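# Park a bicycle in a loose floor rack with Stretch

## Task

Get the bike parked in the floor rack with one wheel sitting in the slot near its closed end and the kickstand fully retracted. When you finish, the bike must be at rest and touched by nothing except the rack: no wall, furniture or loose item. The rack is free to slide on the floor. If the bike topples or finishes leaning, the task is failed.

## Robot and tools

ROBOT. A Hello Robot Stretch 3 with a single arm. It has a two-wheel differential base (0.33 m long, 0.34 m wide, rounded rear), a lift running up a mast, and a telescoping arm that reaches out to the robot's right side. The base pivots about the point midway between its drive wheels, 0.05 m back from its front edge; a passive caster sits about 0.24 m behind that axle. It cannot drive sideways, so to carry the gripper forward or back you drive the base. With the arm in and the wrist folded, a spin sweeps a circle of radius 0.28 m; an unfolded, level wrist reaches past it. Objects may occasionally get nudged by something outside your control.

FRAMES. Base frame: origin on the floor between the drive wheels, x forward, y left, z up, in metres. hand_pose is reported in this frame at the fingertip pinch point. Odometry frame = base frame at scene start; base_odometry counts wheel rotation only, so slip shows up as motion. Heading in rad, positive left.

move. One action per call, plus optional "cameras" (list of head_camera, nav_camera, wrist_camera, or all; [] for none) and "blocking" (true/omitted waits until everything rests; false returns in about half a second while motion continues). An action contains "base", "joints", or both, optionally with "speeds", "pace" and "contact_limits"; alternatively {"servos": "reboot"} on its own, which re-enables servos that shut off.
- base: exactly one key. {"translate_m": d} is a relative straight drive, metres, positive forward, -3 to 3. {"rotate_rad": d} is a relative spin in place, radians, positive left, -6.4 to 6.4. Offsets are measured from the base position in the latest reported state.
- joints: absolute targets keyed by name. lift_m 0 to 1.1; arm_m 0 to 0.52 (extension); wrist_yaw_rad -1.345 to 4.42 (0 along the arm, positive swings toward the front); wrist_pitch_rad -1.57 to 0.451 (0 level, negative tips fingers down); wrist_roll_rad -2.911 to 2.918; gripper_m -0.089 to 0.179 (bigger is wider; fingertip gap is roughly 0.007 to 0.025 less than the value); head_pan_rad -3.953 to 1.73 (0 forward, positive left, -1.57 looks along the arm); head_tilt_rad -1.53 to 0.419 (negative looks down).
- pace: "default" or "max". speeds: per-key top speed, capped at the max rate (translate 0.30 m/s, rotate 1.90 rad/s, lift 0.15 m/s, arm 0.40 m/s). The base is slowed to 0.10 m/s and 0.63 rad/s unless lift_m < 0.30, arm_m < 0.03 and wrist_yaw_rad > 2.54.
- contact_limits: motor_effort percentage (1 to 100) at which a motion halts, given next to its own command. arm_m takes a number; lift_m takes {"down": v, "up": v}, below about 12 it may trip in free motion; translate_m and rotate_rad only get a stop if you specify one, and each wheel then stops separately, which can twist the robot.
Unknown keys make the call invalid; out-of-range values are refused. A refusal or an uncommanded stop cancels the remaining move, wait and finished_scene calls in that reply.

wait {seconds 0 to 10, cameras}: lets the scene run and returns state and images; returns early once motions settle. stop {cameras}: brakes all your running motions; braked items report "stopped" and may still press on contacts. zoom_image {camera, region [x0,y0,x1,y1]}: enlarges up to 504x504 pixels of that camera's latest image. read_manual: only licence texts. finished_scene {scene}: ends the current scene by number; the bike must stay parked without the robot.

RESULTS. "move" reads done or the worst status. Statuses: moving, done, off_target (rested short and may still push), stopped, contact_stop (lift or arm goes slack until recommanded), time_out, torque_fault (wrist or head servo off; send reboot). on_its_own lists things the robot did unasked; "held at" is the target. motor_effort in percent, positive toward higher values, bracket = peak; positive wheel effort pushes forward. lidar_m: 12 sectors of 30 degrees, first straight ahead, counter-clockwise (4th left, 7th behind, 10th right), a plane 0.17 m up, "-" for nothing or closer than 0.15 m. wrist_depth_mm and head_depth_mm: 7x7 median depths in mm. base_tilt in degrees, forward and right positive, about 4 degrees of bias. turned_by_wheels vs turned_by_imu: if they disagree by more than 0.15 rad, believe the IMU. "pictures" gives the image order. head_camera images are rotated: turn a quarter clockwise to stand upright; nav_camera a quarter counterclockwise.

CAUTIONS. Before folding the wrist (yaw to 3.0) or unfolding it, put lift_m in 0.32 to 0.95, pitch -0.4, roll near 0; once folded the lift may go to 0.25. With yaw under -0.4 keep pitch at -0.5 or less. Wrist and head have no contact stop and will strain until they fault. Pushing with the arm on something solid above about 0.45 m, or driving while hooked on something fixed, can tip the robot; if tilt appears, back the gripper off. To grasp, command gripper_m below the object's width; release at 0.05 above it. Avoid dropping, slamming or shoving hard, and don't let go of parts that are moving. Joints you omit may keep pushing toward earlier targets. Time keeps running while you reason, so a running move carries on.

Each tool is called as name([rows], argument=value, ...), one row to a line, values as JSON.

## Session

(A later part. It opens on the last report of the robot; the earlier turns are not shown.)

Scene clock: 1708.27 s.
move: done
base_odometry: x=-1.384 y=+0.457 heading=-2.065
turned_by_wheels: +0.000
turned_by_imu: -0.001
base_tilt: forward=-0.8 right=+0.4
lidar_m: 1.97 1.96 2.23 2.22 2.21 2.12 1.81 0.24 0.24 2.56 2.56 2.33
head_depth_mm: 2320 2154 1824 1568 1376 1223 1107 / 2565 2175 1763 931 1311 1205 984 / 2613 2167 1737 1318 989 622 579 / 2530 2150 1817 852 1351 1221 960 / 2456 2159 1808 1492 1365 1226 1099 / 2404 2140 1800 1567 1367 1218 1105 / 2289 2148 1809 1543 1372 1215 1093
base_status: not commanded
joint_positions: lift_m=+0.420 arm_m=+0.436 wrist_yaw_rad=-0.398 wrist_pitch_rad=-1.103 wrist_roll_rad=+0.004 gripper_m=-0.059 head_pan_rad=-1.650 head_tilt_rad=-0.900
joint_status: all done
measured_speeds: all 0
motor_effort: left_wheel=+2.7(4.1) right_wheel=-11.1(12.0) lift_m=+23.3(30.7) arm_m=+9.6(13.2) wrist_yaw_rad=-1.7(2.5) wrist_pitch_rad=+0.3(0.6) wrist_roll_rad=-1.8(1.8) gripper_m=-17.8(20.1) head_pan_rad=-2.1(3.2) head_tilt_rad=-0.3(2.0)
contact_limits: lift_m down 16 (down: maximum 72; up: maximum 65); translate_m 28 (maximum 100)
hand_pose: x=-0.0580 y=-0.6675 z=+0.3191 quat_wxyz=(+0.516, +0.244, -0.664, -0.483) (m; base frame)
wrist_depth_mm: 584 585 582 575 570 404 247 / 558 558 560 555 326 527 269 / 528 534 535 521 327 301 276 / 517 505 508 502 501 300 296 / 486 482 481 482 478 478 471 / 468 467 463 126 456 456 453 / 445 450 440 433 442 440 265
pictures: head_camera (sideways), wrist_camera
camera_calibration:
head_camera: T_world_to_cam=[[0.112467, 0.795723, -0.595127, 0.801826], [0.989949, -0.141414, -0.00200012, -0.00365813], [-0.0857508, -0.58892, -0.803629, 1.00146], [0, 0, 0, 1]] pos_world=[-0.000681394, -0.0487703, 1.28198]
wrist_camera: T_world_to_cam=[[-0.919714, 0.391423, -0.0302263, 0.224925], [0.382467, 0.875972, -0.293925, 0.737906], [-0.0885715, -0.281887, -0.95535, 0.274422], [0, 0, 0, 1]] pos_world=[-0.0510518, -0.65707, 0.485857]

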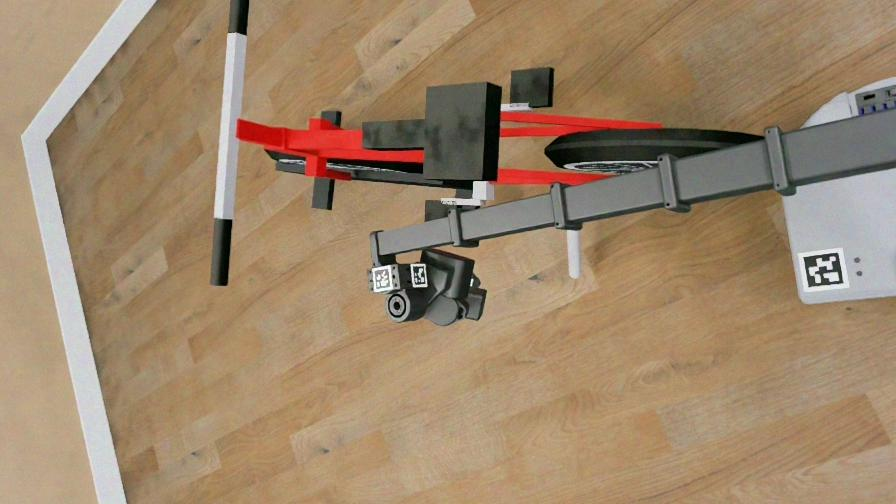

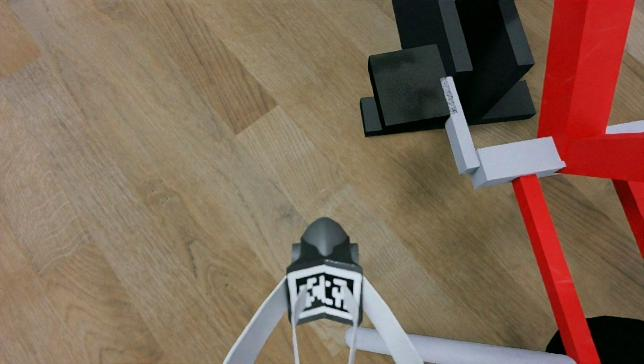

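move(joints={"lift_m": 0.25, "wrist_yaw_rad": -0.5}, speeds={"lift_m": 0.06}, contact_limits={"lift_m": {"down": 16}}, cameras=["wrist_camera"])

move(joints={"lift_m": 0.148}, speeds={"lift_m": 0.05}, contact_limits={"lift_m": {"down": 16}}, cameras=["head_camera", "wrist_camera"])

zoom_image(camera="head_camera", region=[440, 60, 780, 330])

Scene clock: 1720.47 s.
move: done
base_odometry: x=-1.384 y=+0.457 heading=-2.065
turned_by_wheels: +0.000
turned_by_imu: -0.001
base_tilt: forward=-0.8 right=+0.4
lidar_m: 1.97 1.97 2.23 2.22 2.22 2.12 1.81 0.24 0.24 2.56 2.55 2.33
head_depth_mm: 2329 2179 1823 1574 1382 1230 1104 / 2537 2156 1783 929 1305 1209 994 / 2590 2170 1745 1357 1113 811 711 / 2528 2152 1823 1344 1306 1223 963 / 2455 2171 1801 1566 1362 1222 1098 / 2412 2151 1809 1542 1371 1223 1100 / 2288 2140 1812 1557 1373 1219 1098
base_status: not commanded
joint_positions: lift_m=+0.250 arm_m=+0.436 wrist_yaw_rad=-0.498 wrist_pitch_rad=-1.103 wrist_roll_rad=+0.004 gripper_m=-0.059 head_pan_rad=-1.650 head_tilt_rad=-0.900
joint_status: all done
measured_speeds: all 0
motor_effort: left_wheel=+2.9(4.1) right_wheel=-10.7(12.0) lift_m=+24.3(26.6) arm_m=+5.1(7.4) wrist_yaw_rad=-1.8(4.7) wrist_pitch_rad=+0.6(0.6) wrist_roll_rad=-1.5(1.9) gripper_m=-17.5(19.4) head_pan_rad=-0.8(2.1) head_tilt_rad=+0.8(1.8)
contact_limits: lift_m down 16 (down: maximum 72; up: maximum 65); translate_m 28 (maximum 100)
hand_pose: x=-0.0665 y=-0.6634 z=+0.1491 quat_wxyz=(+0.491, +0.210, -0.675, -0.508) (m; base frame)
wrist_depth_mm: 389 388 384 382 357 371 143 / 367 366 366 361 359 359 353 / 354 350 346 345 342 340 341 / 330 332 334 331 329 327 325 / 321 320 317 316 312 315 312 / 306 302 305 126 302 300 301 / 293 291 288 288 287 290 288
pictures: wrist_camera
camera_calibration:
wrist_camera: T_world_to_cam=[[-0.876059, 0.481259, -0.0301791, 0.272887], [0.467969, 0.833434, -0.293926, 0.665052], [-0.116302, -0.271619, -0.955352, 0.117386], [0, 0, 0, 1]] pos_world=[-0.0585067, -0.653722, 0.315856]

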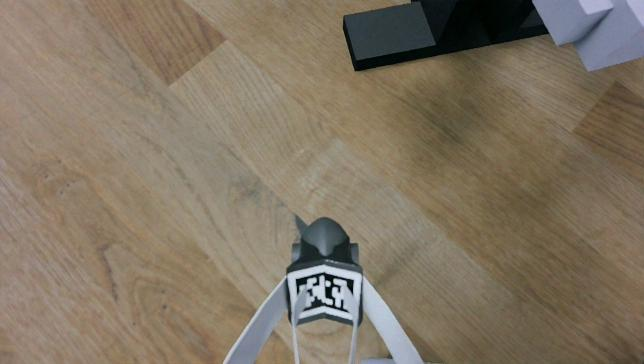

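Scene clock: 1723.03 s.
move: done
base_odometry: x=-1.384 y=+0.457 heading=-2.065
turned_by_wheels: +0.000
turned_by_imu: +0.000
base_tilt: forward=-0.8 right=+0.5
lidar_m: 1.96 1.96 2.22 2.22 2.22 2.12 1.81 0.24 0.24 2.56 2.55 2.33
head_depth_mm: 2313 2201 1816 1569 1377 1228 1107 / 2526 2162 1782 931 1310 1202 998 / 2616 2176 1748 1352 1203 922 816 / 2543 2179 1813 1563 1083 1204 966 / 2432 2150 1815 1565 1348 1218 1098 / 2412 2177 1800 1547 1366 1218 1101 / 2291 2142 1808 1560 1363 1217 1096
base_status: not commanded
joint_positions: lift_m=+0.148 arm_m=+0.436 wrist_yaw_rad=-0.498 wrist_pitch_rad=-1.103 wrist_roll_rad=+0.004 gripper_m=-0.059 head_pan_rad=-1.650 head_tilt_rad=-0.900
joint_status: all done
measured_speeds: all 0
motor_effort: left_wheel=+3.1(4.0) right_wheel=-11.6(11.8) lift_m=+24.6(26.9) arm_m=+2.9(5.2) wrist_yaw_rad=-1.6(2.4) wrist_pitch_rad=+0.5(0.6) wrist_roll_rad=-1.4(1.8) gripper_m=-18.8(19.7) head_pan_rad=-0.9(1.7) head_tilt_rad=-0.4(1.8)
contact_limits: lift_m down 16 (down: maximum 72; up: maximum 65); translate_m 28 (maximum 100)
hand_pose: x=-0.0665 y=-0.6634 z=+0.0471 quat_wxyz=(+0.491, +0.210, -0.675, -0.508) (m; base frame)
wrist_depth_mm: 265 264 261 259 260 258 255 / 251 250 247 247 248 246 243 / 239 238 236 235 235 233 233 / 227 228 226 225 223 224 222 / 218 217 216 215 214 215 212 / 209 208 209 126 205 205 203 / 201 199 195 196 196 198 195
pictures: head_camera (sideways), wrist_camera
camera_calibration:
head_camera: T_world_to_cam=[[0.112467, 0.795723, -0.595127, 0.801826], [0.989949, -0.141414, -0.00200012, -0.00365813], [-0.0857508, -0.58892, -0.803629, 1.00146], [0, 0, 0, 1]] pos_world=[-0.000681394, -0.0487703, 1.28198]
wrist_camera: T_world_to_cam=[[-0.876059, 0.481259, -0.0301791, 0.269808], [0.467969, 0.833434, -0.293926, 0.635072], [-0.116302, -0.271619, -0.955352, 0.0199399], [0, 0, 0, 1]] pos_world=[-0.0585067, -0.653722, 0.213856]

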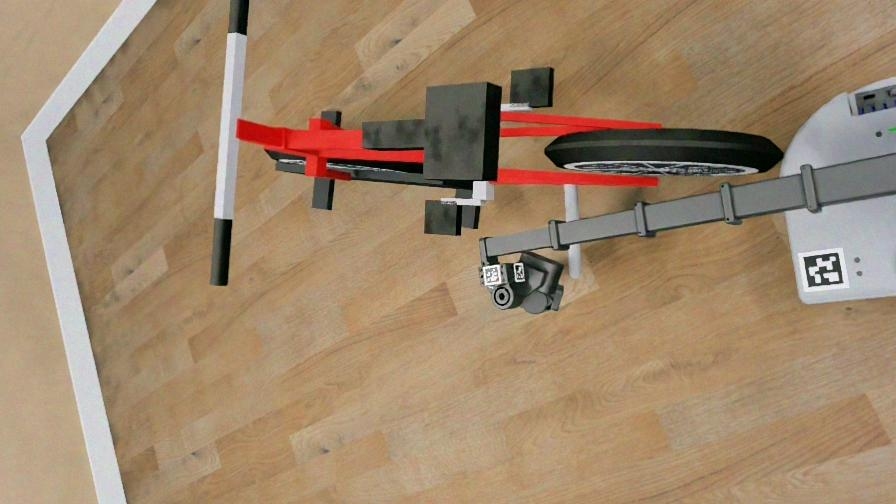

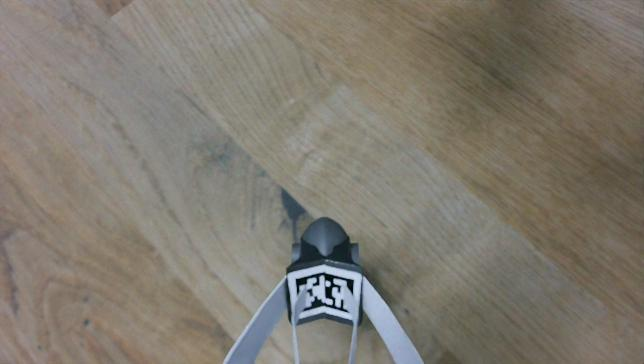

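Scaled by 1.482 from the camera's 896x504 image, which has a finer 1280x720 frame.

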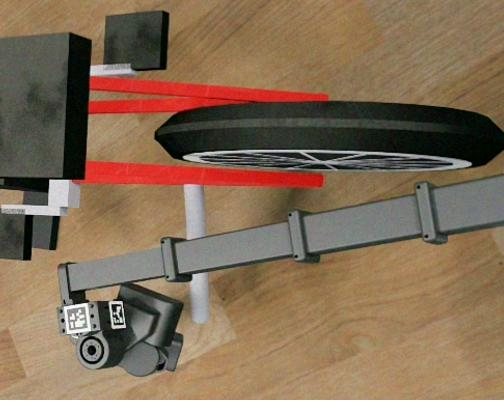

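move(joints={"arm_m": 0.37}, speeds={"arm_m": 0.04}, contact_limits={"arm_m": 45}, cameras=["head_camera", "wrist_camera"])

zoom_image(camera="head_camera", region=[440, 60, 840, 330])

Scene clock: 1731.17 s.
move: done
base_odometry: x=-1.384 y=+0.457 heading=-2.065
turned_by_wheels: +0.000
turned_by_imu: -0.001
base_tilt: forward=-0.8 right=+0.4
lidar_m: 1.97 1.96 2.22 2.22 2.21 2.12 1.81 0.24 0.24 2.56 2.55 2.34
head_depth_mm: 2290 2184 1817 1569 1387 1215 1110 / 2575 2166 1777 930 1303 1207 995 / 2588 2164 1734 1361 1204 917 819 / 2526 2158 1807 1567 1037 1206 964 / 2484 2149 1804 1562 1346 1222 1095 / 2402 2139 1810 1554 1367 1220 1101 / 2320 2144 1816 1561 1373 1216 1097
base_status: not commanded
joint_positions: lift_m=+0.148 arm_m=+0.370 wrist_yaw_rad=-0.490 wrist_pitch_rad=-1.053 wrist_roll_rad=+0.004 gripper_m=-0.059 head_pan_rad=-1.650 head_tilt_rad=-0.900
joint_status: all done
measured_speeds: all 0
on_its_own: wrist_pitch_rad is at rest, and its effort (-8.8) is outside its rest range (-8 to +12)
motor_effort: left_wheel=+3.3(4.2) right_wheel=-11.4(12.0) lift_m=+25.4(26.6) arm_m=-15.9(18.1) wrist_yaw_rad=-8.2(8.7) wrist_pitch_rad=-8.8(9.1) wrist_roll_rad=-1.6(1.8) gripper_m=-18.0(19.5) head_pan_rad=+0.4(1.0) head_tilt_rad=-1.2(2.1)
contact_limits: arm_m 45 (drawing in: default 31, maximum 56; extending or still: default 39, maximum 69); lift_m down 16 (down: maximum 72; up: maximum 65); translate_m 28 (maximum 100)
hand_pose: x=-0.0715 y=-0.6083 z=+0.0522 quat_wxyz=(+0.506, +0.196, -0.680, -0.494) (m; base frame)
wrist_depth_mm: 286 285 280 280 277 278 275 / 269 266 266 262 262 258 257 / 252 250 251 248 247 246 244 / 239 238 236 234 232 231 231 / 226 225 223 222 221 220 218 / 213 213 213 126 211 210 211 / 203 203 203 137 - 98 -
pictures: head_camera (sideways), wrist_camera
camera_calibration:
head_camera: T_world_to_cam=[[0.112467, 0.795723, -0.595127, 0.801826], [0.989949, -0.141414, -0.00200012, -0.00365813], [-0.0857508, -0.58892, -0.803629, 1.00146], [0, 0, 0, 1]] pos_world=[-0.000681394, -0.0487703, 1.28198]
wrist_camera: T_world_to_cam=[[-0.880399, 0.473258, -0.0304111, 0.233867], [0.454098, 0.822794, -0.341767, 0.587999], [-0.136722, -0.314701, -0.939293, 0.0106764], [0, 0, 0, 1]] pos_world=[-0.0596532, -0.591122, 0.218099]

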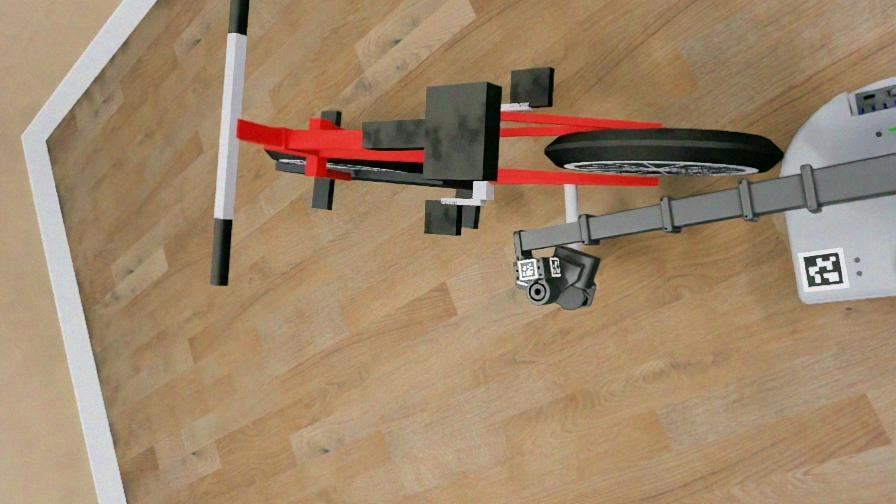

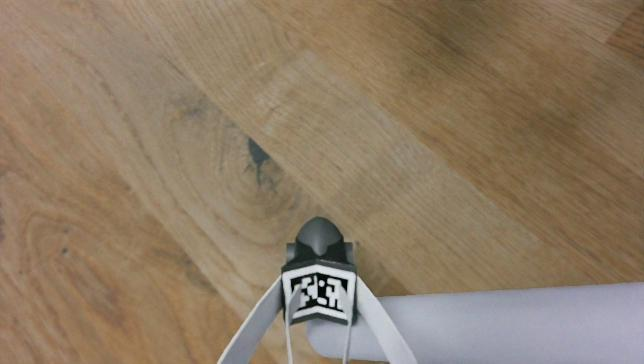

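Scaled by 1.260 from the camera's 896x504 image, which has a finer 1280x720 frame.

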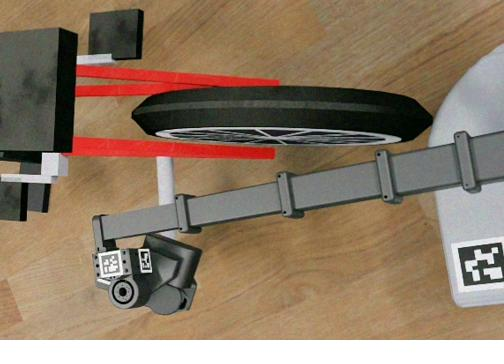

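move(joints={"arm_m": 0.33, "wrist_yaw_rad": -0.62}, speeds={"arm_m": 0.04}, contact_limits={"arm_m": 50}, cameras=["head_camera", "wrist_camera"])

zoom_image(camera="head_camera", region=[440, 60, 840, 330])

Scene clock: 1738.83 s.
move: off_target
base_odometry: x=-1.384 y=+0.457 heading=-2.064
turned_by_wheels: +0.001
turned_by_imu: +0.000
base_tilt: forward=-0.8 right=+0.5
lidar_m: 1.97 1.96 2.23 2.22 2.22 2.11 1.81 0.24 0.24 2.56 2.55 2.33
head_depth_mm: 2313 2191 1815 1564 1384 1228 1111 / 2556 2179 1780 931 1310 1203 993 / 2609 2160 1736 1357 1199 920 819 / 2533 2161 1816 1567 1014 1200 967 / 2474 2137 1808 1558 1361 1221 1101 / 2401 2171 1802 1553 1377 1215 1098 / 2271 2158 1802 1569 1361 1220 1099
base_status: not commanded
joint_positions: lift_m=+0.148 arm_m=+0.330 wrist_yaw_rad=-0.526 wrist_pitch_rad=-0.981 wrist_roll_rad=+0.004 gripper_m=-0.059 head_pan_rad=-1.650 head_tilt_rad=-0.900
joint_status: wrist_yaw_rad off_target (ended at -0.526, target -0.620); the others done
measured_speeds: all 0
on_its_own: wrist_yaw_rad is held at -0.558, not at your -0.620, by its stall guard, which is still easing; right_wheel is at rest, and its effort (-27.1) is outside its rest range (-21 to +21); wrist_pitch_rad is at rest, and its effort (-21.8) is outside its rest range (-8 to +12)
motor_effort: left_wheel=+16.0(16.9) right_wheel=-27.1(27.7) lift_m=+18.7(27.7) arm_m=-17.2(24.4) wrist_yaw_rad=-27.3(40.6) wrist_pitch_rad=-21.8(22.1) wrist_roll_rad=-1.5(1.8) gripper_m=-16.7(19.6) head_pan_rad=+0.4(1.6) head_tilt_rad=-1.0(2.5)
contact_limits: arm_m 50 (drawing in: default 31, maximum 56; extending or still: default 39, maximum 69); lift_m down 16 (down: maximum 72; up: maximum 65); translate_m 28 (maximum 100)
hand_pose: x=-0.0830 y=-0.5806 z=+0.0603 quat_wxyz=(+0.514, +0.159, -0.689, -0.485) (m; base frame)
wrist_depth_mm: 321 321 317 316 311 307 305 / 297 295 293 289 286 282 282 / 274 271 269 269 266 262 261 / 254 253 253 249 246 246 243 / 239 237 235 233 231 232 - / 224 223 222 128 222 101 - / 210 210 205 128 202 201 203
pictures: head_camera (sideways), wrist_camera
camera_calibration:
head_camera: T_world_to_cam=[[0.112467, 0.795723, -0.595127, 0.801826], [0.989949, -0.141414, -0.00200012, -0.00365813], [-0.0857508, -0.58892, -0.803629, 1.00146], [0, 0, 0, 1]] pos_world=[-0.000681394, -0.0487703, 1.28198]
wrist_camera: T_world_to_cam=[[-0.863963, 0.502628, -0.0305449, 0.229301], [0.469888, 0.782909, -0.407748, 0.555332], [-0.181032, -0.366632, -0.912583, -0.0100466], [0, 0, 0, 1]] pos_world=[-0.0646553, -0.553711, 0.224271]

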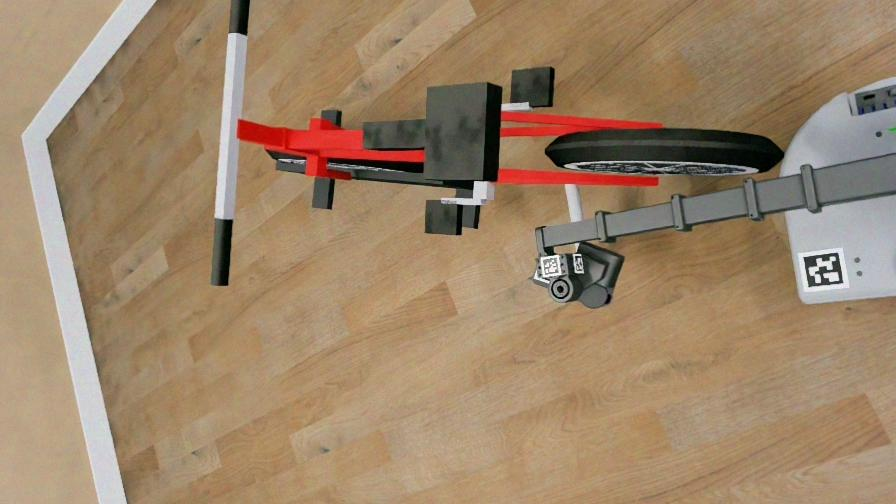

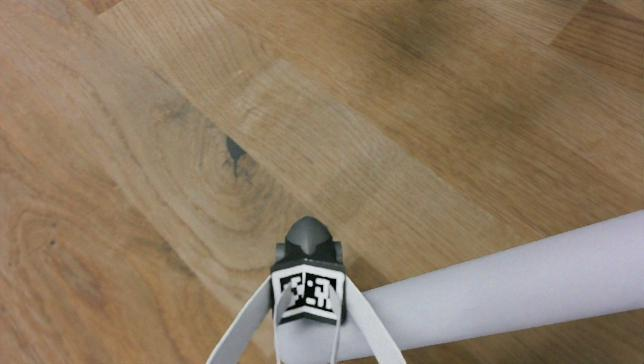

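Scaled by 1.260 from the camera's 896x504 image, which has a finer 1280x720 frame.

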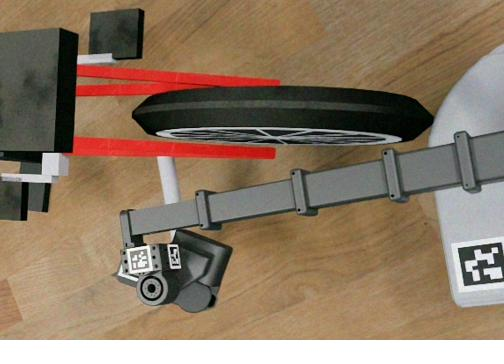

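move(joints={"arm_m": 0.29, "wrist_yaw_rad": -0.55}, speeds={"arm_m": 0.05}, contact_limits={"arm_m": 50}, cameras=["wrist_camera"])

move(joints={"arm_m": 0.24}, speeds={"arm_m": 0.05}, contact_limits={"arm_m": 50}, cameras=["head_camera", "wrist_camera"])

zoom_image(camera="head_camera", region=[440, 60, 840, 330])

Scene clock: 1746.70 s.
move: off_target
base_odometry: x=-1.384 y=+0.457 heading=-2.063
turned_by_wheels: +0.000
turned_by_imu: +0.000
base_tilt: forward=-0.8 right=+0.4
lidar_m: 1.97 1.96 2.23 2.22 2.22 2.12 1.80 0.24 0.24 2.56 2.56 2.33
head_depth_mm: 2341 2164 1828 1571 1379 1229 1105 / 2554 2178 1790 931 1308 1210 992 / 2592 2157 1726 1348 1199 916 816 / 2550 2207 1824 1562 991 1204 962 / 2456 2163 1810 1552 1369 1225 1102 / 2388 2181 1814 1562 1368 1219 1097 / 2292 2162 1808 1551 1370 1219 1100
base_status: not commanded
joint_positions: lift_m=+0.148 arm_m=+0.290 wrist_yaw_rad=-0.442 wrist_pitch_rad=-0.972 wrist_roll_rad=+0.003 gripper_m=-0.059 head_pan_rad=-1.650 head_tilt_rad=-0.900
joint_status: wrist_yaw_rad off_target (ended at -0.442, target -0.550); the others done
measured_speeds: all 0
on_its_own: wrist_yaw_rad is held at -0.480, not at your -0.550, by its stall guard, which is still easing; right_wheel is at rest, and its effort (-37.8) is outside its rest range (-21 to +21); wrist_pitch_rad is at rest, and its effort (-23.6) is outside its rest range (-8 to +12)
motor_effort: left_wheel=+20.3(20.9) right_wheel=-37.8(38.4) lift_m=+15.3(25.6) arm_m=-17.2(23.1) wrist_yaw_rad=-32.8(48.1) wrist_pitch_rad=-23.6(24.0) wrist_roll_rad=-1.3(1.6) gripper_m=-18.8(19.6) head_pan_rad=+1.2(1.8) head_tilt_rad=-1.1(3.0)
contact_limits: arm_m 50 (drawing in: default 31, maximum 56; extending or still: default 39, maximum 69); lift_m down 16 (down: maximum 72; up: maximum 65); translate_m 28 (maximum 100)
hand_pose: x=-0.0748 y=-0.5474 z=+0.0614 quat_wxyz=(+0.537, +0.185, -0.683, -0.460) (m; base frame)
wrist_depth_mm: 327 328 322 317 318 313 311 / 304 300 294 294 290 285 285 / 280 277 274 270 269 267 265 / 259 256 253 252 249 249 95 / 241 239 239 235 235 102 - / 225 225 223 127 - 102 214 / 213 212 208 126 203 205 204
pictures: wrist_camera
camera_calibration:
wrist_camera: T_world_to_cam=[[-0.903495, 0.427517, -0.0304474, 0.175654], [0.400293, 0.816304, -0.416429, 0.539559], [-0.153176, -0.388429, -0.908658, -0.00545291], [0, 0, 0, 1]] pos_world=[-0.0581149, -0.517657, 0.225081]

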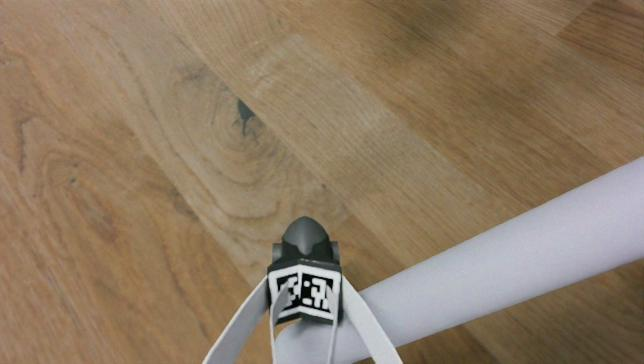

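Scene clock: 1748.33 s.
move: done
base_odometry: x=-1.384 y=+0.457 heading=-2.063
turned_by_wheels: +0.000
turned_by_imu: +0.000
base_tilt: forward=-0.8 right=+0.3
lidar_m: 1.97 1.97 2.23 2.21 2.22 2.12 1.81 0.24 0.24 2.56 2.56 2.33
head_depth_mm: 2314 2188 1822 1572 1370 1227 1105 / 2570 2176 1763 929 1304 1213 998 / 2622 2173 1723 1341 1189 931 810 / 2519 2164 1810 1565 1369 1184 965 / 2451 2147 1816 1555 1370 1225 1096 / 2401 2156 1815 1565 1371 1216 1099 / 2299 2139 1819 1562 1372 1218 1097
base_status: not commanded
joint_positions: lift_m=+0.148 arm_m=+0.240 wrist_yaw_rad=-0.371 wrist_pitch_rad=-0.926 wrist_roll_rad=+0.003 gripper_m=-0.059 head_pan_rad=-1.650 head_tilt_rad=-0.900
joint_status: all done
measured_speeds: all 0
on_its_own: wrist_yaw_rad is held at -0.414, not at your -0.550, by its stall guard, which is still easing; right_wheel is at rest, and its effort (-36.5) is outside its rest range (-21 to +21); lift_m is at rest, and its effort (+2.4) is outside its rest range (+3 to +55); wrist_pitch_rad is at rest, and its effort (-32.1) is outside its rest range (-8 to +12)
motor_effort: left_wheel=+19.6(20.6) right_wheel=-36.5(38.0) lift_m=+2.4(19.5) arm_m=-20.0(23.4) wrist_yaw_rad=-37.2(42.1) wrist_pitch_rad=-32.1(32.3) wrist_roll_rad=-1.3(1.7) gripper_m=-17.2(19.7) head_pan_rad=+2.0(2.0) head_tilt_rad=-2.2(3.6)
contact_limits: arm_m 50 (drawing in: default 31, maximum 56; extending or still: default 39, maximum 69); lift_m down 16 (down: maximum 72; up: maximum 65); translate_m 28 (maximum 100)
hand_pose: x=-0.0704 y=-0.5105 z=+0.0674 quat_wxyz=(+0.563, +0.193, -0.681, -0.428) (m; base frame)
wrist_depth_mm: 360 351 354 348 339 336 337 / 322 318 316 317 311 305 312 / 296 290 288 288 283 282 94 / 270 269 266 264 263 260 95 / 251 249 246 245 245 - 237 / 232 231 230 128 - 223 223 / 217 216 211 128 209 210 208
pictures: head_camera (sideways), wrist_camera
camera_calibration:
head_camera: T_world_to_cam=[[0.112467, 0.795723, -0.595127, 0.801826], [0.989949, -0.141414, -0.00200012, -0.00365813], [-0.0857508, -0.58892, -0.803629, 1.00146], [0, 0, 0, 1]] pos_world=[-0.000681394, -0.0487703, 1.28198]
wrist_camera: T_world_to_cam=[[-0.932005, 0.361171, -0.0303671, 0.128112], [0.334174, 0.823847, -0.457826, 0.512134], [-0.140335, -0.436844, -0.888523, -0.0101539], [0, 0, 0, 1]] pos_world=[-0.0531662, -0.472626, 0.229336]

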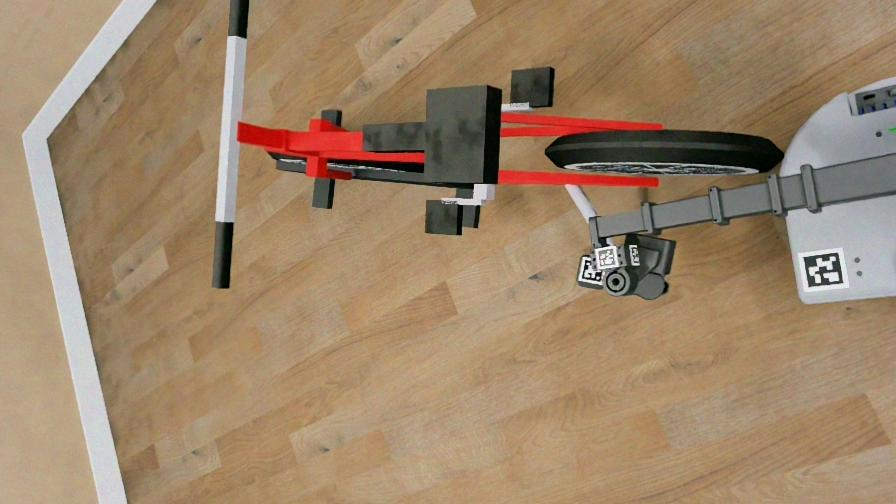

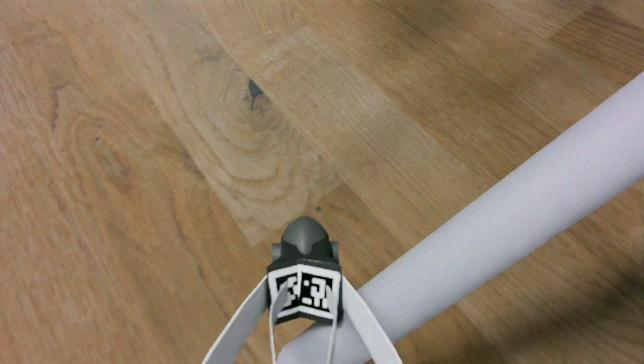

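Scaled by 1.260 from the camera's 896x504 image, which has a finer 1280x720 frame.

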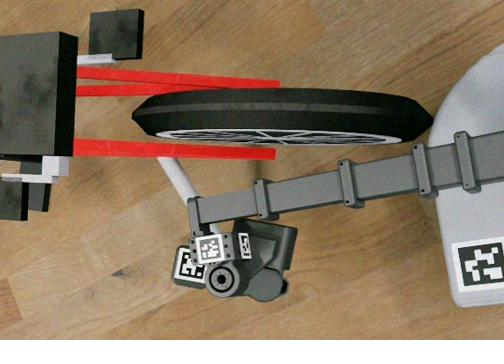

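move(joints={"arm_m": 0.20, "lift_m": 0.155}, speeds={"arm_m": 0.05}, contact_limits={"arm_m": 50}, cameras=["head_camera", "wrist_camera"])

zoom_image(camera="head_camera", region=[440, 60, 840, 330])

Scene clock: 1755.10 s.
move: done
base_odometry: x=-1.384 y=+0.457 heading=-2.064
turned_by_wheels: -0.001
turned_by_imu: -0.003
base_tilt: forward=-0.8 right=+0.4
lidar_m: 1.97 1.96 2.23 2.22 2.21 2.12 1.81 0.24 0.24 2.55 2.55 2.33
head_depth_mm: 2320 2189 1812 1573 1370 1228 1107 / 2559 2171 1777 949 1229 1210 994 / 2623 2144 1723 1345 1101 928 805 / 2531 2166 1815 1556 1370 1157 965 / 2469 2166 1815 1557 1366 1217 1103 / 2393 2172 1811 1559 1361 1217 1102 / 2299 2161 1819 1556 1372 1217 1097
base_status: not commanded
joint_positions: lift_m=+0.155 arm_m=+0.200 wrist_yaw_rad=-0.264 wrist_pitch_rad=-1.102 wrist_roll_rad=-0.002 gripper_m=-0.059 head_pan_rad=-1.650 head_tilt_rad=-0.900
joint_status: all done
measured_speeds: all 0
on_its_own: wrist_yaw_rad is held at -0.266, not at your -0.550, by its stall guard, which is not easing now
motor_effort: left_wheel=+7.5(12.7) right_wheel=-9.7(29.1) lift_m=+33.0(33.5) arm_m=-12.2(19.3) wrist_yaw_rad=-1.7(18.3) wrist_pitch_rad=+0.2(26.8) wrist_roll_rad=+0.3(0.7) gripper_m=-18.6(19.8) head_pan_rad=+2.0(3.3) head_tilt_rad=-2.3(3.5)
contact_limits: arm_m 50 (drawing in: default 31, maximum 56; extending or still: default 39, maximum 69); translate_m 28 (maximum 100)
hand_pose: x=-0.0462 y=-0.4359 z=+0.0542 quat_wxyz=(+0.549, +0.288, -0.645, -0.446) (m; base frame)
wrist_depth_mm: 274 275 271 270 268 268 266 / 260 259 257 258 256 253 251 / 246 246 245 245 244 242 240 / 236 235 233 233 232 231 231 / 225 225 224 222 221 222 219 / 216 216 214 126 213 212 210 / 206 205 204 204 203 203 203
pictures: head_camera (sideways), wrist_camera
camera_calibration:
head_camera: T_world_to_cam=[[0.112467, 0.795723, -0.595127, 0.801826], [0.989949, -0.141414, -0.00200012, -0.00365813], [-0.0857508, -0.58892, -0.803629, 1.00146], [0, 0, 0, 1]] pos_world=[-0.000681394, -0.0487703, 1.28198]
wrist_camera: T_world_to_cam=[[-0.965157, 0.260203, -0.0276845, 0.0777207], [0.256587, 0.920335, -0.295205, 0.466279], [-0.0513341, -0.292022, -0.955033, 0.0849681], [0, 0, 0, 1]] pos_world=[-0.0402666, -0.424543, 0.220947]

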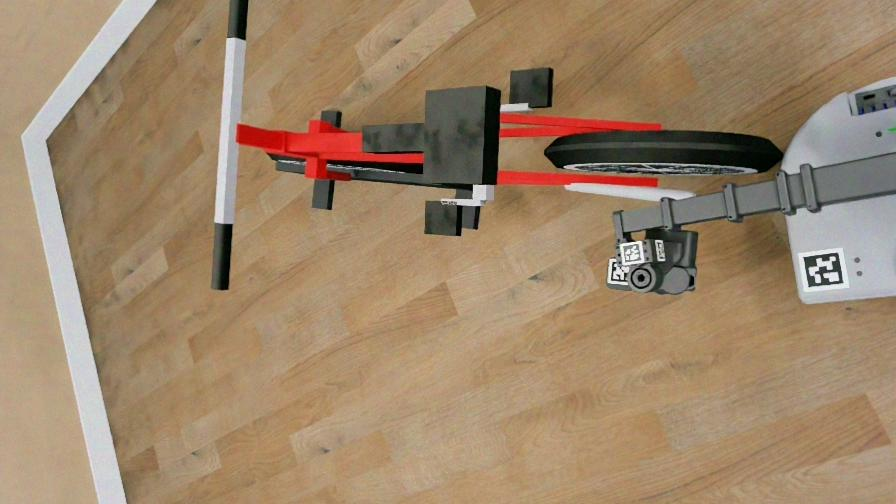

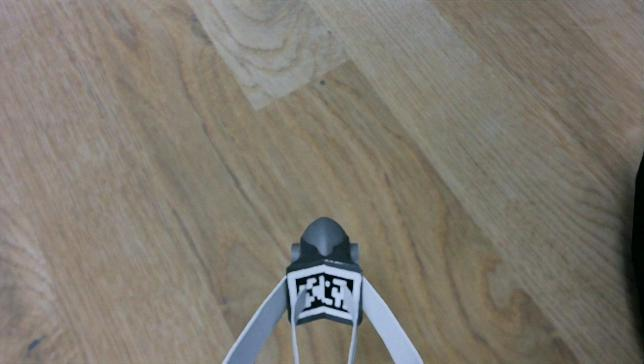

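Scaled by 1.260 from the camera's 896x504 image, which has a finer 1280x720 frame.

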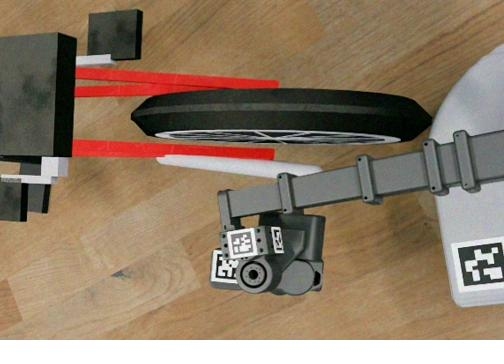

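move(joints={"wrist_yaw_rad": 0.0}, cameras=[])

move(joints={"lift_m": 0.5}, contact_limits={"lift_m": {"up": 18}}, cameras=["head_camera"])

move(joints={"arm_m": 0.0}, cameras=[])

move(base={"translate_m": 0.12}, speeds={"translate_m": 0.05}, cameras=["head_camera", "nav_camera"])

Scene clock: 1767.30 s.
move: done
base_odometry: x=-1.384 y=+0.457 heading=-2.064
turned_by_wheels: +0.000
turned_by_imu: -0.001
base_tilt: forward=-0.7 right=+0.5
lidar_m: 1.96 1.96 2.22 2.22 2.22 2.12 1.81 0.24 0.25 2.56 2.55 2.33
head_depth_mm: 2322 2172 1826 1574 1387 1225 1108 / 2543 2190 1772 951 1235 1209 996 / 2593 2135 1730 1340 1102 932 806 / 2554 2162 1820 1574 1374 1161 965 / 2459 2170 1801 1556 1372 1218 1101 / 2401 2160 1811 1561 1375 1217 1098 / 2292 2139 1803 1553 1365 1214 1093
base_status: not commanded
joint_positions: lift_m=+0.155 arm_m=+0.200 wrist_yaw_rad=-0.002 wrist_pitch_rad=-1.102 wrist_roll_rad=-0.002 gripper_m=-0.059 head_pan_rad=-1.650 head_tilt_rad=-0.900
joint_status: all done
measured_speeds: all 0
motor_effort: left_wheel=+6.8(7.6) right_wheel=-10.5(10.5) lift_m=+33.4(34.0) arm_m=-12.1(13.2) wrist_yaw_rad=+2.1(4.6) wrist_pitch_rad=+0.2(0.3) wrist_roll_rad=+0.2(0.9) gripper_m=-18.4(20.0) head_pan_rad=+2.7(3.3) head_tilt_rad=-2.4(3.6)
contact_limits: arm_m 50 (drawing in: default 31, maximum 56; extending or still: default 39, maximum 69); translate_m 28 (maximum 100)
hand_pose: x=-0.0218 y=-0.4393 z=+0.0542 quat_wxyz=(+0.603, +0.370, -0.602, -0.371) (m; base frame)
wrist_depth_mm: 274 275 269 272 269 269 268 / 260 258 259 258 255 254 253 / 247 245 245 245 242 244 242 / 236 234 234 232 232 231 229 / 226 224 224 223 222 222 220 / 215 215 214 126 213 211 211 / 206 206 203 204 203 204 202
pictures: none
No camera images: "cameras" was empty.

Scene clock: 1771.27 s.
move: done
base_odometry: x=-1.384 y=+0.457 heading=-2.064
turned_by_wheels: +0.000
turned_by_imu: -0.001
base_tilt: forward=-0.8 right=+0.5
lidar_m: 1.97 1.96 2.23 2.22 2.22 2.12 1.81 0.24 0.24 2.55 2.55 2.34
head_depth_mm: 2322 2165 1817 1573 1375 1230 1106 / 2547 2189 1778 948 1228 1206 491 / 2606 2175 1723 1251 636 549 941 / 2525 2161 1811 1566 664 1222 965 / 2492 2148 1821 1562 1318 1221 1100 / 2414 2140 1798 1553 1371 1218 1090 / 2270 2159 1810 1557 1369 1219 1101
base_status: not commanded
joint_positions: lift_m=+0.500 arm_m=+0.200 wrist_yaw_rad=-0.002 wrist_pitch_rad=-1.103 wrist_roll_rad=-0.002 gripper_m=-0.059 head_pan_rad=-1.650 head_tilt_rad=-0.900
joint_status: all done
measured_speeds: all 0
motor_effort: left_wheel=+5.9(7.4) right_wheel=-10.0(10.8) lift_m=+32.1(36.8) arm_m=-11.5(13.1) wrist_yaw_rad=+1.9(2.9) wrist_pitch_rad=+0.6(0.6) wrist_roll_rad=+0.3(0.8) gripper_m=-18.9(19.9) head_pan_rad=+2.9(3.8) head_tilt_rad=-1.8(4.9)
contact_limits: arm_m 50 (drawing in: default 31, maximum 56; extending or still: default 39, maximum 69); lift_m up 18 (down: maximum 72; up: maximum 65); translate_m 28 (maximum 100)
hand_pose: x=-0.0218 y=-0.4390 z=+0.3991 quat_wxyz=(+0.603, +0.370, -0.602, -0.371) (m; base frame)
wrist_depth_mm: 689 679 679 678 662 440 368 / 656 645 639 640 637 412 313 / 618 621 620 622 620 613 371 / 591 592 591 587 573 579 254 / 555 563 562 562 557 366 248 / 537 541 536 126 536 345 224 / 516 516 506 502 515 324 226
pictures: head_camera (sideways)
camera_calibration:
head_camera: T_world_to_cam=[[0.112467, 0.795723, -0.595127, 0.801826], [0.989949, -0.141414, -0.00200012, -0.00365813], [-0.0857508, -0.58892, -0.803629, 1.00146], [0, 0, 0, 1]] pos_world=[-0.000681394, -0.0487703, 1.28198]

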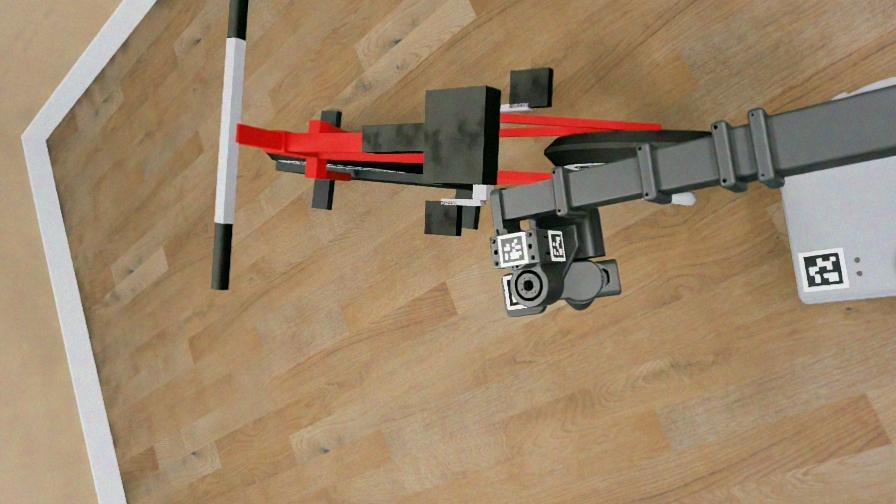

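Scene clock: 1773.97 s.
move: done
base_odometry: x=-1.384 y=+0.457 heading=-2.064
turned_by_wheels: +0.000
turned_by_imu: +0.000
base_tilt: forward=-0.8 right=+0.4
lidar_m: 1.97 1.96 2.22 2.22 2.22 2.12 1.81 0.24 0.25 2.56 2.55 2.34
head_depth_mm: 2285 2179 1831 1569 1372 1240 1104 / 2544 2161 1785 951 1229 1204 491 / 2598 2168 1720 1345 1105 533 555 / 2558 2160 1800 1563 1373 656 925 / 2463 2189 1793 1554 1371 1222 1104 / 2406 2161 1802 1557 1372 1219 1098 / 2289 2153 1813 1568 1375 1218 1100
base_status: not commanded
joint_positions: lift_m=+0.500 arm_m=+0.003 wrist_yaw_rad=-0.002 wrist_pitch_rad=-1.103 wrist_roll_rad=-0.002 gripper_m=-0.059 head_pan_rad=-1.650 head_tilt_rad=-0.900
joint_status: all done
joint sent to its limit — arm_m, lower limit.
measured_speeds: all 0
motor_effort: left_wheel=+6.5(7.5) right_wheel=-10.6(10.6) lift_m=+31.4(33.9) arm_m=-12.4(14.2) wrist_yaw_rad=+1.8(2.6) wrist_pitch_rad=+0.4(0.6) wrist_roll_rad=+0.3(0.8) gripper_m=-18.6(20.0) head_pan_rad=+2.8(4.1) head_tilt_rad=-3.6(4.2)
contact_limits: lift_m up 18 (down: maximum 72; up: maximum 65); translate_m 28 (maximum 100)
hand_pose: x=-0.0218 y=-0.2418 z=+0.3991 quat_wxyz=(+0.603, +0.370, -0.602, -0.371) (m; base frame)
wrist_depth_mm: 689 672 688 683 675 316 273 / 653 649 643 641 645 339 234 / 614 614 617 614 615 362 222 / 593 600 575 584 573 255 221 / 565 560 555 559 554 247 226 / 547 542 541 126 529 265 536 / 522 524 511 368 370 361 513
pictures: none
No camera images: "cameras" was empty.

Scene clock: 1777.07 s.
move: done
base_odometry: x=-1.441 y=+0.352 heading=-2.064
turned_by_wheels: +0.000
turned_by_imu: +0.000
base_tilt: forward=-0.9 right=+0.6
lidar_m: 1.85 1.85 2.10 2.25 2.25 2.26 1.92 0.34 0.45 2.52 2.51 2.20
head_depth_mm: 2448 2183 1781 909 1211 1202 1103 / 2626 2171 1360 1287 1085 1015 492 / 2589 2155 1817 1524 1366 534 554 / 2512 2166 1808 1565 1371 655 924 / 2430 2150 1797 1550 1377 1224 1097 / 2329 2136 1797 1557 1364 1218 1100 / 2257 2156 1807 1555 1359 1217 1096
base_status: done
joint_positions: lift_m=+0.500 arm_m=+0.003 wrist_yaw_rad=-0.002 wrist_pitch_rad=-1.103 wrist_roll_rad=-0.002 gripper_m=-0.059 head_pan_rad=-1.650 head_tilt_rad=-0.900
joint_status: not commanded
measured_speeds: all 0
motor_effort: left_wheel=+11.1(11.6) right_wheel=-2.0(7.0) lift_m=+29.4(32.0) arm_m=-11.6(13.2) wrist_yaw_rad=+2.1(2.5) wrist_pitch_rad=+0.5(0.6) wrist_roll_rad=+0.2(0.8) gripper_m=-17.6(19.7) head_pan_rad=+2.0(3.6) head_tilt_rad=-2.9(4.6)
contact_limits: lift_m up 18 (down: maximum 72; up: maximum 65)
hand_pose: x=-0.0218 y=-0.2418 z=+0.3991 quat_wxyz=(+0.603, +0.370, -0.602, -0.371) (m; base frame)
wrist_depth_mm: 686 677 674 676 652 676 661 / 650 646 640 635 640 634 345 / 617 609 612 606 604 599 366 / 590 589 591 587 580 584 - / 564 561 557 560 551 566 - / 542 545 547 126 526 534 301 / 515 522 507 371 371 516 317
pictures: head_camera (sideways), nav_camera (sideways)
camera_calibration:
head_camera: T_world_to_cam=[[0.112232, 0.795771, -0.595107, 0.801802], [0.989993, -0.141106, -0.00198067, -0.00366952], [-0.0855492, -0.588929, -0.803644, 1.00148], [0, 0, 0, 1]] pos_world=[-0.000679823, -0.0487699, 1.28198]
nav_camera: T_world_to_cam=[[-0.0636347, -0.765265, 0.640562, -0.788551], [-0.99701, 0.0769455, -0.00711987, 0.0655972], [-0.0438398, -0.6391, -0.767873, 0.96181], [0, 0, 0, 1]] pos_world=[0.0573874, 0.00619453, 1.24413]

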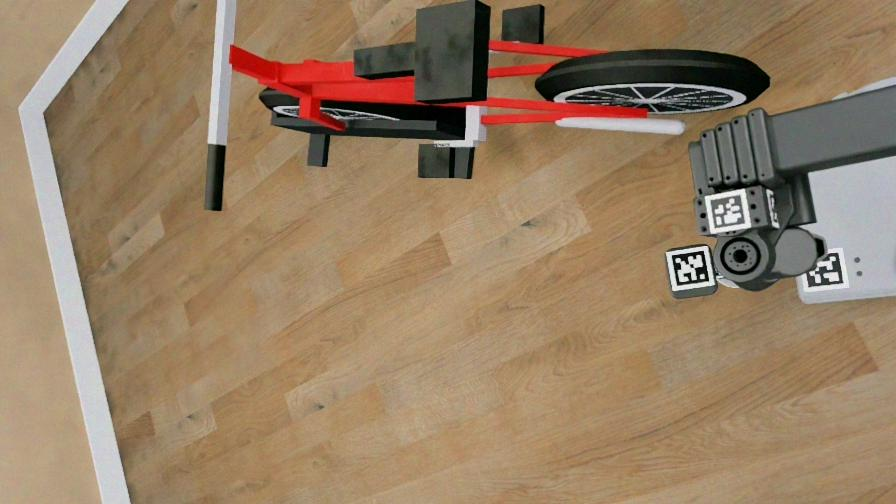

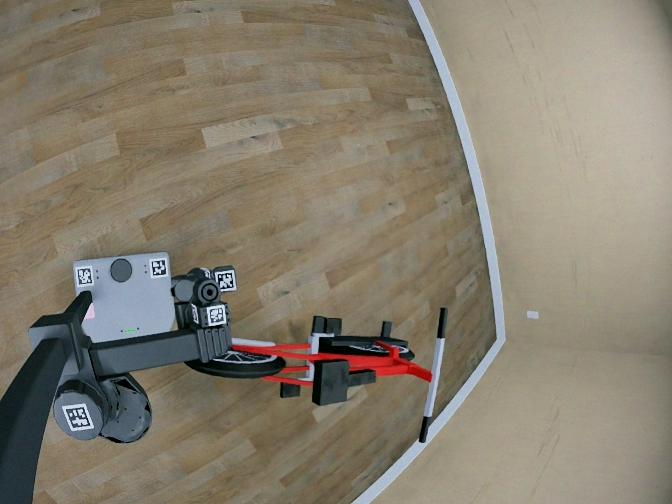

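move(joints={"lift_m": 0.75}, cameras=[])

move(base={"rotate_rad": -0.81}, joints={"head_pan_rad": 0, "head_tilt_rad": -0.8}, cameras=[])

move(base={"translate_m": -0.27}, cameras=[])

move(base={"rotate_rad": -1.01}, cameras=["head_camera", "nav_camera"])

Scene clock: 1794.93 s.
move: done
base_odometry: x=-1.441 y=+0.352 heading=-2.064
turned_by_wheels: +0.000
turned_by_imu: -0.001
base_tilt: forward=-0.8 right=+0.7
lidar_m: 1.86 1.85 2.10 2.25 2.25 2.25 1.93 0.34 0.45 2.53 2.52 2.20
head_depth_mm: 2457 2173 1791 913 1192 293 - / 2609 2177 1350 1279 331 295 968 / 2583 2151 1811 1525 319 336 968 / 2504 2142 1807 1558 1350 350 951 / 2442 2154 1810 1560 1364 1200 1105 / 2374 2155 1806 1555 1364 1216 1101 / 2266 2161 1798 1539 1368 1219 1092
base_status: not commanded
joint_positions: lift_m=+0.750 arm_m=+0.003 wrist_yaw_rad=-0.002 wrist_pitch_rad=-1.103 wrist_roll_rad=-0.002 gripper_m=-0.059 head_pan_rad=-1.650 head_tilt_rad=-0.900
joint_status: all done
measured_speeds: all 0
motor_effort: left_wheel=+11.2(11.9) right_wheel=-2.3(3.4) lift_m=+31.2(36.5) arm_m=-11.3(12.8) wrist_yaw_rad=+2.4(2.7) wrist_pitch_rad=+0.3(0.6) wrist_roll_rad=+0.3(0.7) gripper_m=-19.5(20.0) head_pan_rad=+1.8(3.5) head_tilt_rad=-4.6(4.7)
hand_pose: x=-0.0218 y=-0.2418 z=+0.6491 quat_wxyz=(+0.603, +0.370, -0.602, -0.371) (m; base frame)
wrist_depth_mm: - 957 957 949 951 654 348 / 920 928 930 894 940 692 898 / 885 879 864 865 861 672 860 / 860 842 836 852 815 591 811 / 800 818 796 801 792 458 793 / 769 775 763 126 765 517 762 / 753 747 725 595 597 726 718
pictures: none
No camera images: "cameras" was empty.

Scene clock: 1797.33 s.
move: done
base_odometry: x=-1.441 y=+0.352 heading=-2.874
turned_by_wheels: -0.809
turned_by_imu: -0.820
base_tilt: forward=-0.8 right=+0.4
lidar_m: 2.57 1.95 1.85 1.89 2.38 2.25 2.30 2.03 0.34 0.34 0.97 2.52
head_depth_mm: 2140 2379 2027 1702 1452 1265 1123 / 2250 2458 2035 1696 1440 1258 1124 / 2361 2522 2041 1702 1447 1261 1114 / 2402 2582 2034 1694 1438 1265 1126 / 2534 2574 2049 1690 1443 1262 1120 / 2629 2519 2030 1681 1443 1260 1119 / 2503 2514 2046 1684 1453 1252 1116
base_status: done
joint_positions: lift_m=+0.750 arm_m=+0.003 wrist_yaw_rad=-0.002 wrist_pitch_rad=-1.103 wrist_roll_rad=-0.002 gripper_m=-0.059 head_pan_rad=+0.009 head_tilt_rad=-0.801
joint_status: all done
measured_speeds: translate_m=+0.000 rotate_rad=+0.000 lift_m=+0.000 arm_m=+0.000 wrist_yaw_rad=+0.000 wrist_pitch_rad=+0.000 wrist_roll_rad=+0.000 head_pan_rad=-0.024 head_tilt_rad=+0.000
motor_effort: left_wheel=+7.9(17.5) right_wheel=-11.6(12.5) lift_m=+30.4(32.6) arm_m=-11.9(12.4) wrist_yaw_rad=+1.9(2.5) wrist_pitch_rad=+0.4(0.6) wrist_roll_rad=+0.3(0.8) gripper_m=-18.6(19.9) head_pan_rad=-2.7(5.5) head_tilt_rad=+2.0(4.1)
hand_pose: x=-0.0218 y=-0.2418 z=+0.6491 quat_wxyz=(+0.603, +0.370, -0.602, -0.371) (m; base frame)
wrist_depth_mm: - 983 713 979 974 938 964 / 941 934 898 906 905 913 915 / 892 885 874 570 860 860 873 / 846 863 841 812 844 838 827 / 809 796 815 796 802 777 772 / 778 773 774 126 766 760 761 / 732 750 721 596 586 736 737
pictures: none
No camera images: "cameras" was empty.

Scene clock: 1801.17 s.
move: done
base_odometry: x=-1.180 y=+0.423 heading=-2.873
turned_by_wheels: +0.000
turned_by_imu: -0.001
base_tilt: forward=-0.8 right=+0.4
lidar_m: 2.82 2.09 1.97 2.02 2.13 2.01 2.05 1.88 1.80 1.84 0.37 2.76
head_depth_mm: 2377 2563 2031 1706 1446 1263 1084 / 2445 2565 2036 1704 1448 1264 1121 / 2529 2559 2050 1690 1441 1263 1119 / 2630 2570 2046 1695 1444 1264 1118 / 2769 2551 2033 1684 1456 1262 1117 / 2881 2558 2048 1683 1437 1261 1109 / 2691 2569 2014 1690 1442 1254 1119
base_status: done
joint_positions: lift_m=+0.750 arm_m=+0.003 wrist_yaw_rad=-0.002 wrist_pitch_rad=-1.103 wrist_roll_rad=-0.002 gripper_m=-0.059 head_pan_rad=+0.000 head_tilt_rad=-0.800
joint_status: not commanded
measured_speeds: all 0
motor_effort: left_wheel=+5.4(5.7) right_wheel=-10.3(15.5) lift_m=+28.3(31.1) arm_m=-11.8(13.3) wrist_yaw_rad=+1.9(2.5) wrist_pitch_rad=+0.5(0.6) wrist_roll_rad=+0.3(0.8) gripper_m=-18.6(20.4) head_pan_rad=-2.5(3.6) head_tilt_rad=+1.7(2.7)
hand_pose: x=-0.0218 y=-0.2418 z=+0.6491 quat_wxyz=(+0.603, +0.370, -0.602, -0.371) (m; base frame)
wrist_depth_mm: 961 730 989 952 946 949 950 / 923 585 917 892 906 908 905 / 891 694 893 858 866 871 847 / 852 833 835 843 835 829 827 / 796 796 803 793 809 800 787 / 784 776 777 127 756 767 753 / 740 740 737 593 589 726 729
pictures: none
No camera images: "cameras" was empty.

Scene clock: 1803.87 s.
move: done
base_odometry: x=-1.180 y=+0.423 heading=+2.400
turned_by_wheels: -1.009
turned_by_imu: -1.023
base_tilt: forward=-0.8 right=+0.5
lidar_m: 0.37 2.76 2.84 2.06 1.98 2.03 2.11 2.01 2.07 1.88 1.80 1.86
head_depth_mm: 1922 2126 2042 1688 1459 1258 1119 / 2144 2354 2047 1688 1447 1261 1123 / 2402 2509 2046 1698 1450 1266 1120 / 2727 2597 2041 1483 1363 1216 1119 / 2834 2559 1935 1409 1427 1265 1117 / 2656 2566 2034 1690 1444 1257 1118 / 2485 2575 2020 1685 1447 1260 1118
base_status: done
joint_positions: lift_m=+0.750 arm_m=+0.003 wrist_yaw_rad=-0.002 wrist_pitch_rad=-1.103 wrist_roll_rad=-0.002 gripper_m=-0.059 head_pan_rad=+0.000 head_tilt_rad=-0.800
joint_status: not commanded
measured_speeds: all 0
motor_effort: left_wheel=+13.1(13.5) right_wheel=-6.9(15.3) lift_m=+26.4(28.9) arm_m=-11.3(13.1) wrist_yaw_rad=+2.1(2.5) wrist_pitch_rad=+0.5(0.6) wrist_roll_rad=+0.4(0.7) gripper_m=-18.6(20.6) head_pan_rad=-2.9(3.7) head_tilt_rad=+1.7(2.9)
hand_pose: x=-0.0218 y=-0.2418 z=+0.6491 quat_wxyz=(+0.603, +0.370, -0.602, -0.371) (m; base frame)
wrist_depth_mm: - 988 959 956 954 957 960 / 950 906 923 920 905 921 907 / 886 889 883 866 888 869 861 / 849 832 844 843 837 823 808 / 808 811 783 811 795 781 794 / 782 764 772 126 755 757 755 / 745 738 740 590 591 727 728
pictures: head_camera (sideways), nav_camera (sideways)
camera_calibration:
head_camera: T_world_to_cam=[[-0.738805, 0.0491126, -0.672128, 0.907306], [0.0624487, 0.998039, 0.00428331, -0.00609955], [0.67102, -0.038809, -0.740423, 0.914646], [0, 0, 0, 1]] pos_world=[0.0569568, -0.00297611, 1.28708]
nav_camera: T_world_to_cam=[[0.700152, -0.0029783, 0.713988, -0.888882], [0.00280005, -0.999972, -0.00691704, 0.0592361], [0.713989, 0.00684218, -0.700124, 0.869129], [0, 0, 0, 1]] pos_world=[0.00163873, 0.0506404, 1.24356]

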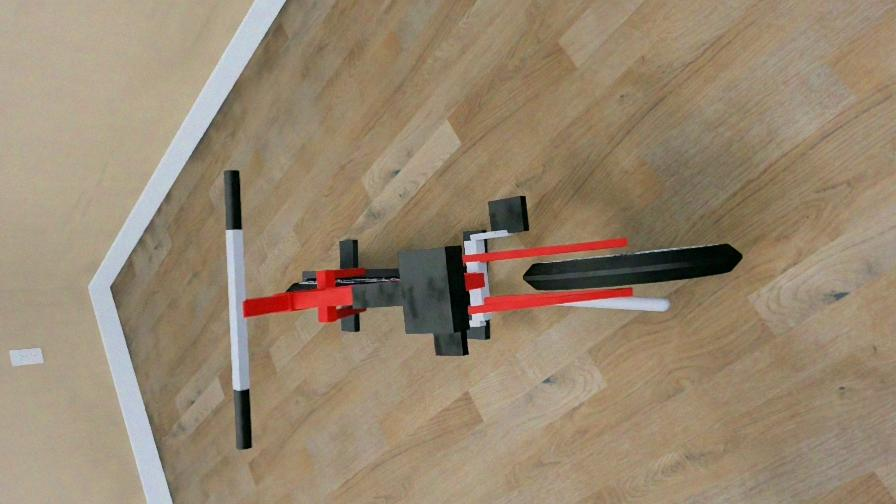

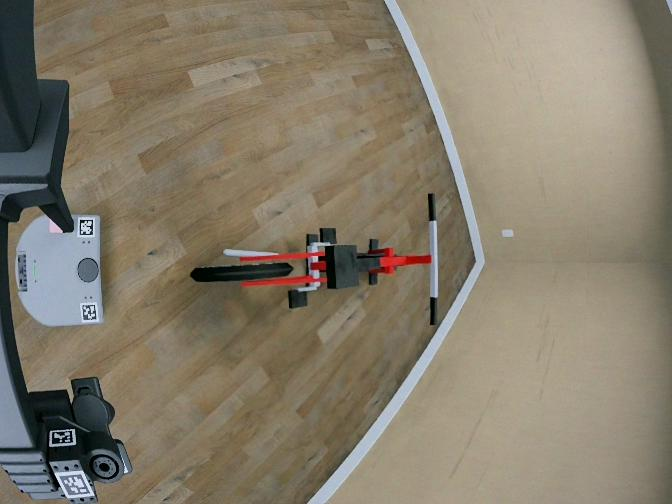

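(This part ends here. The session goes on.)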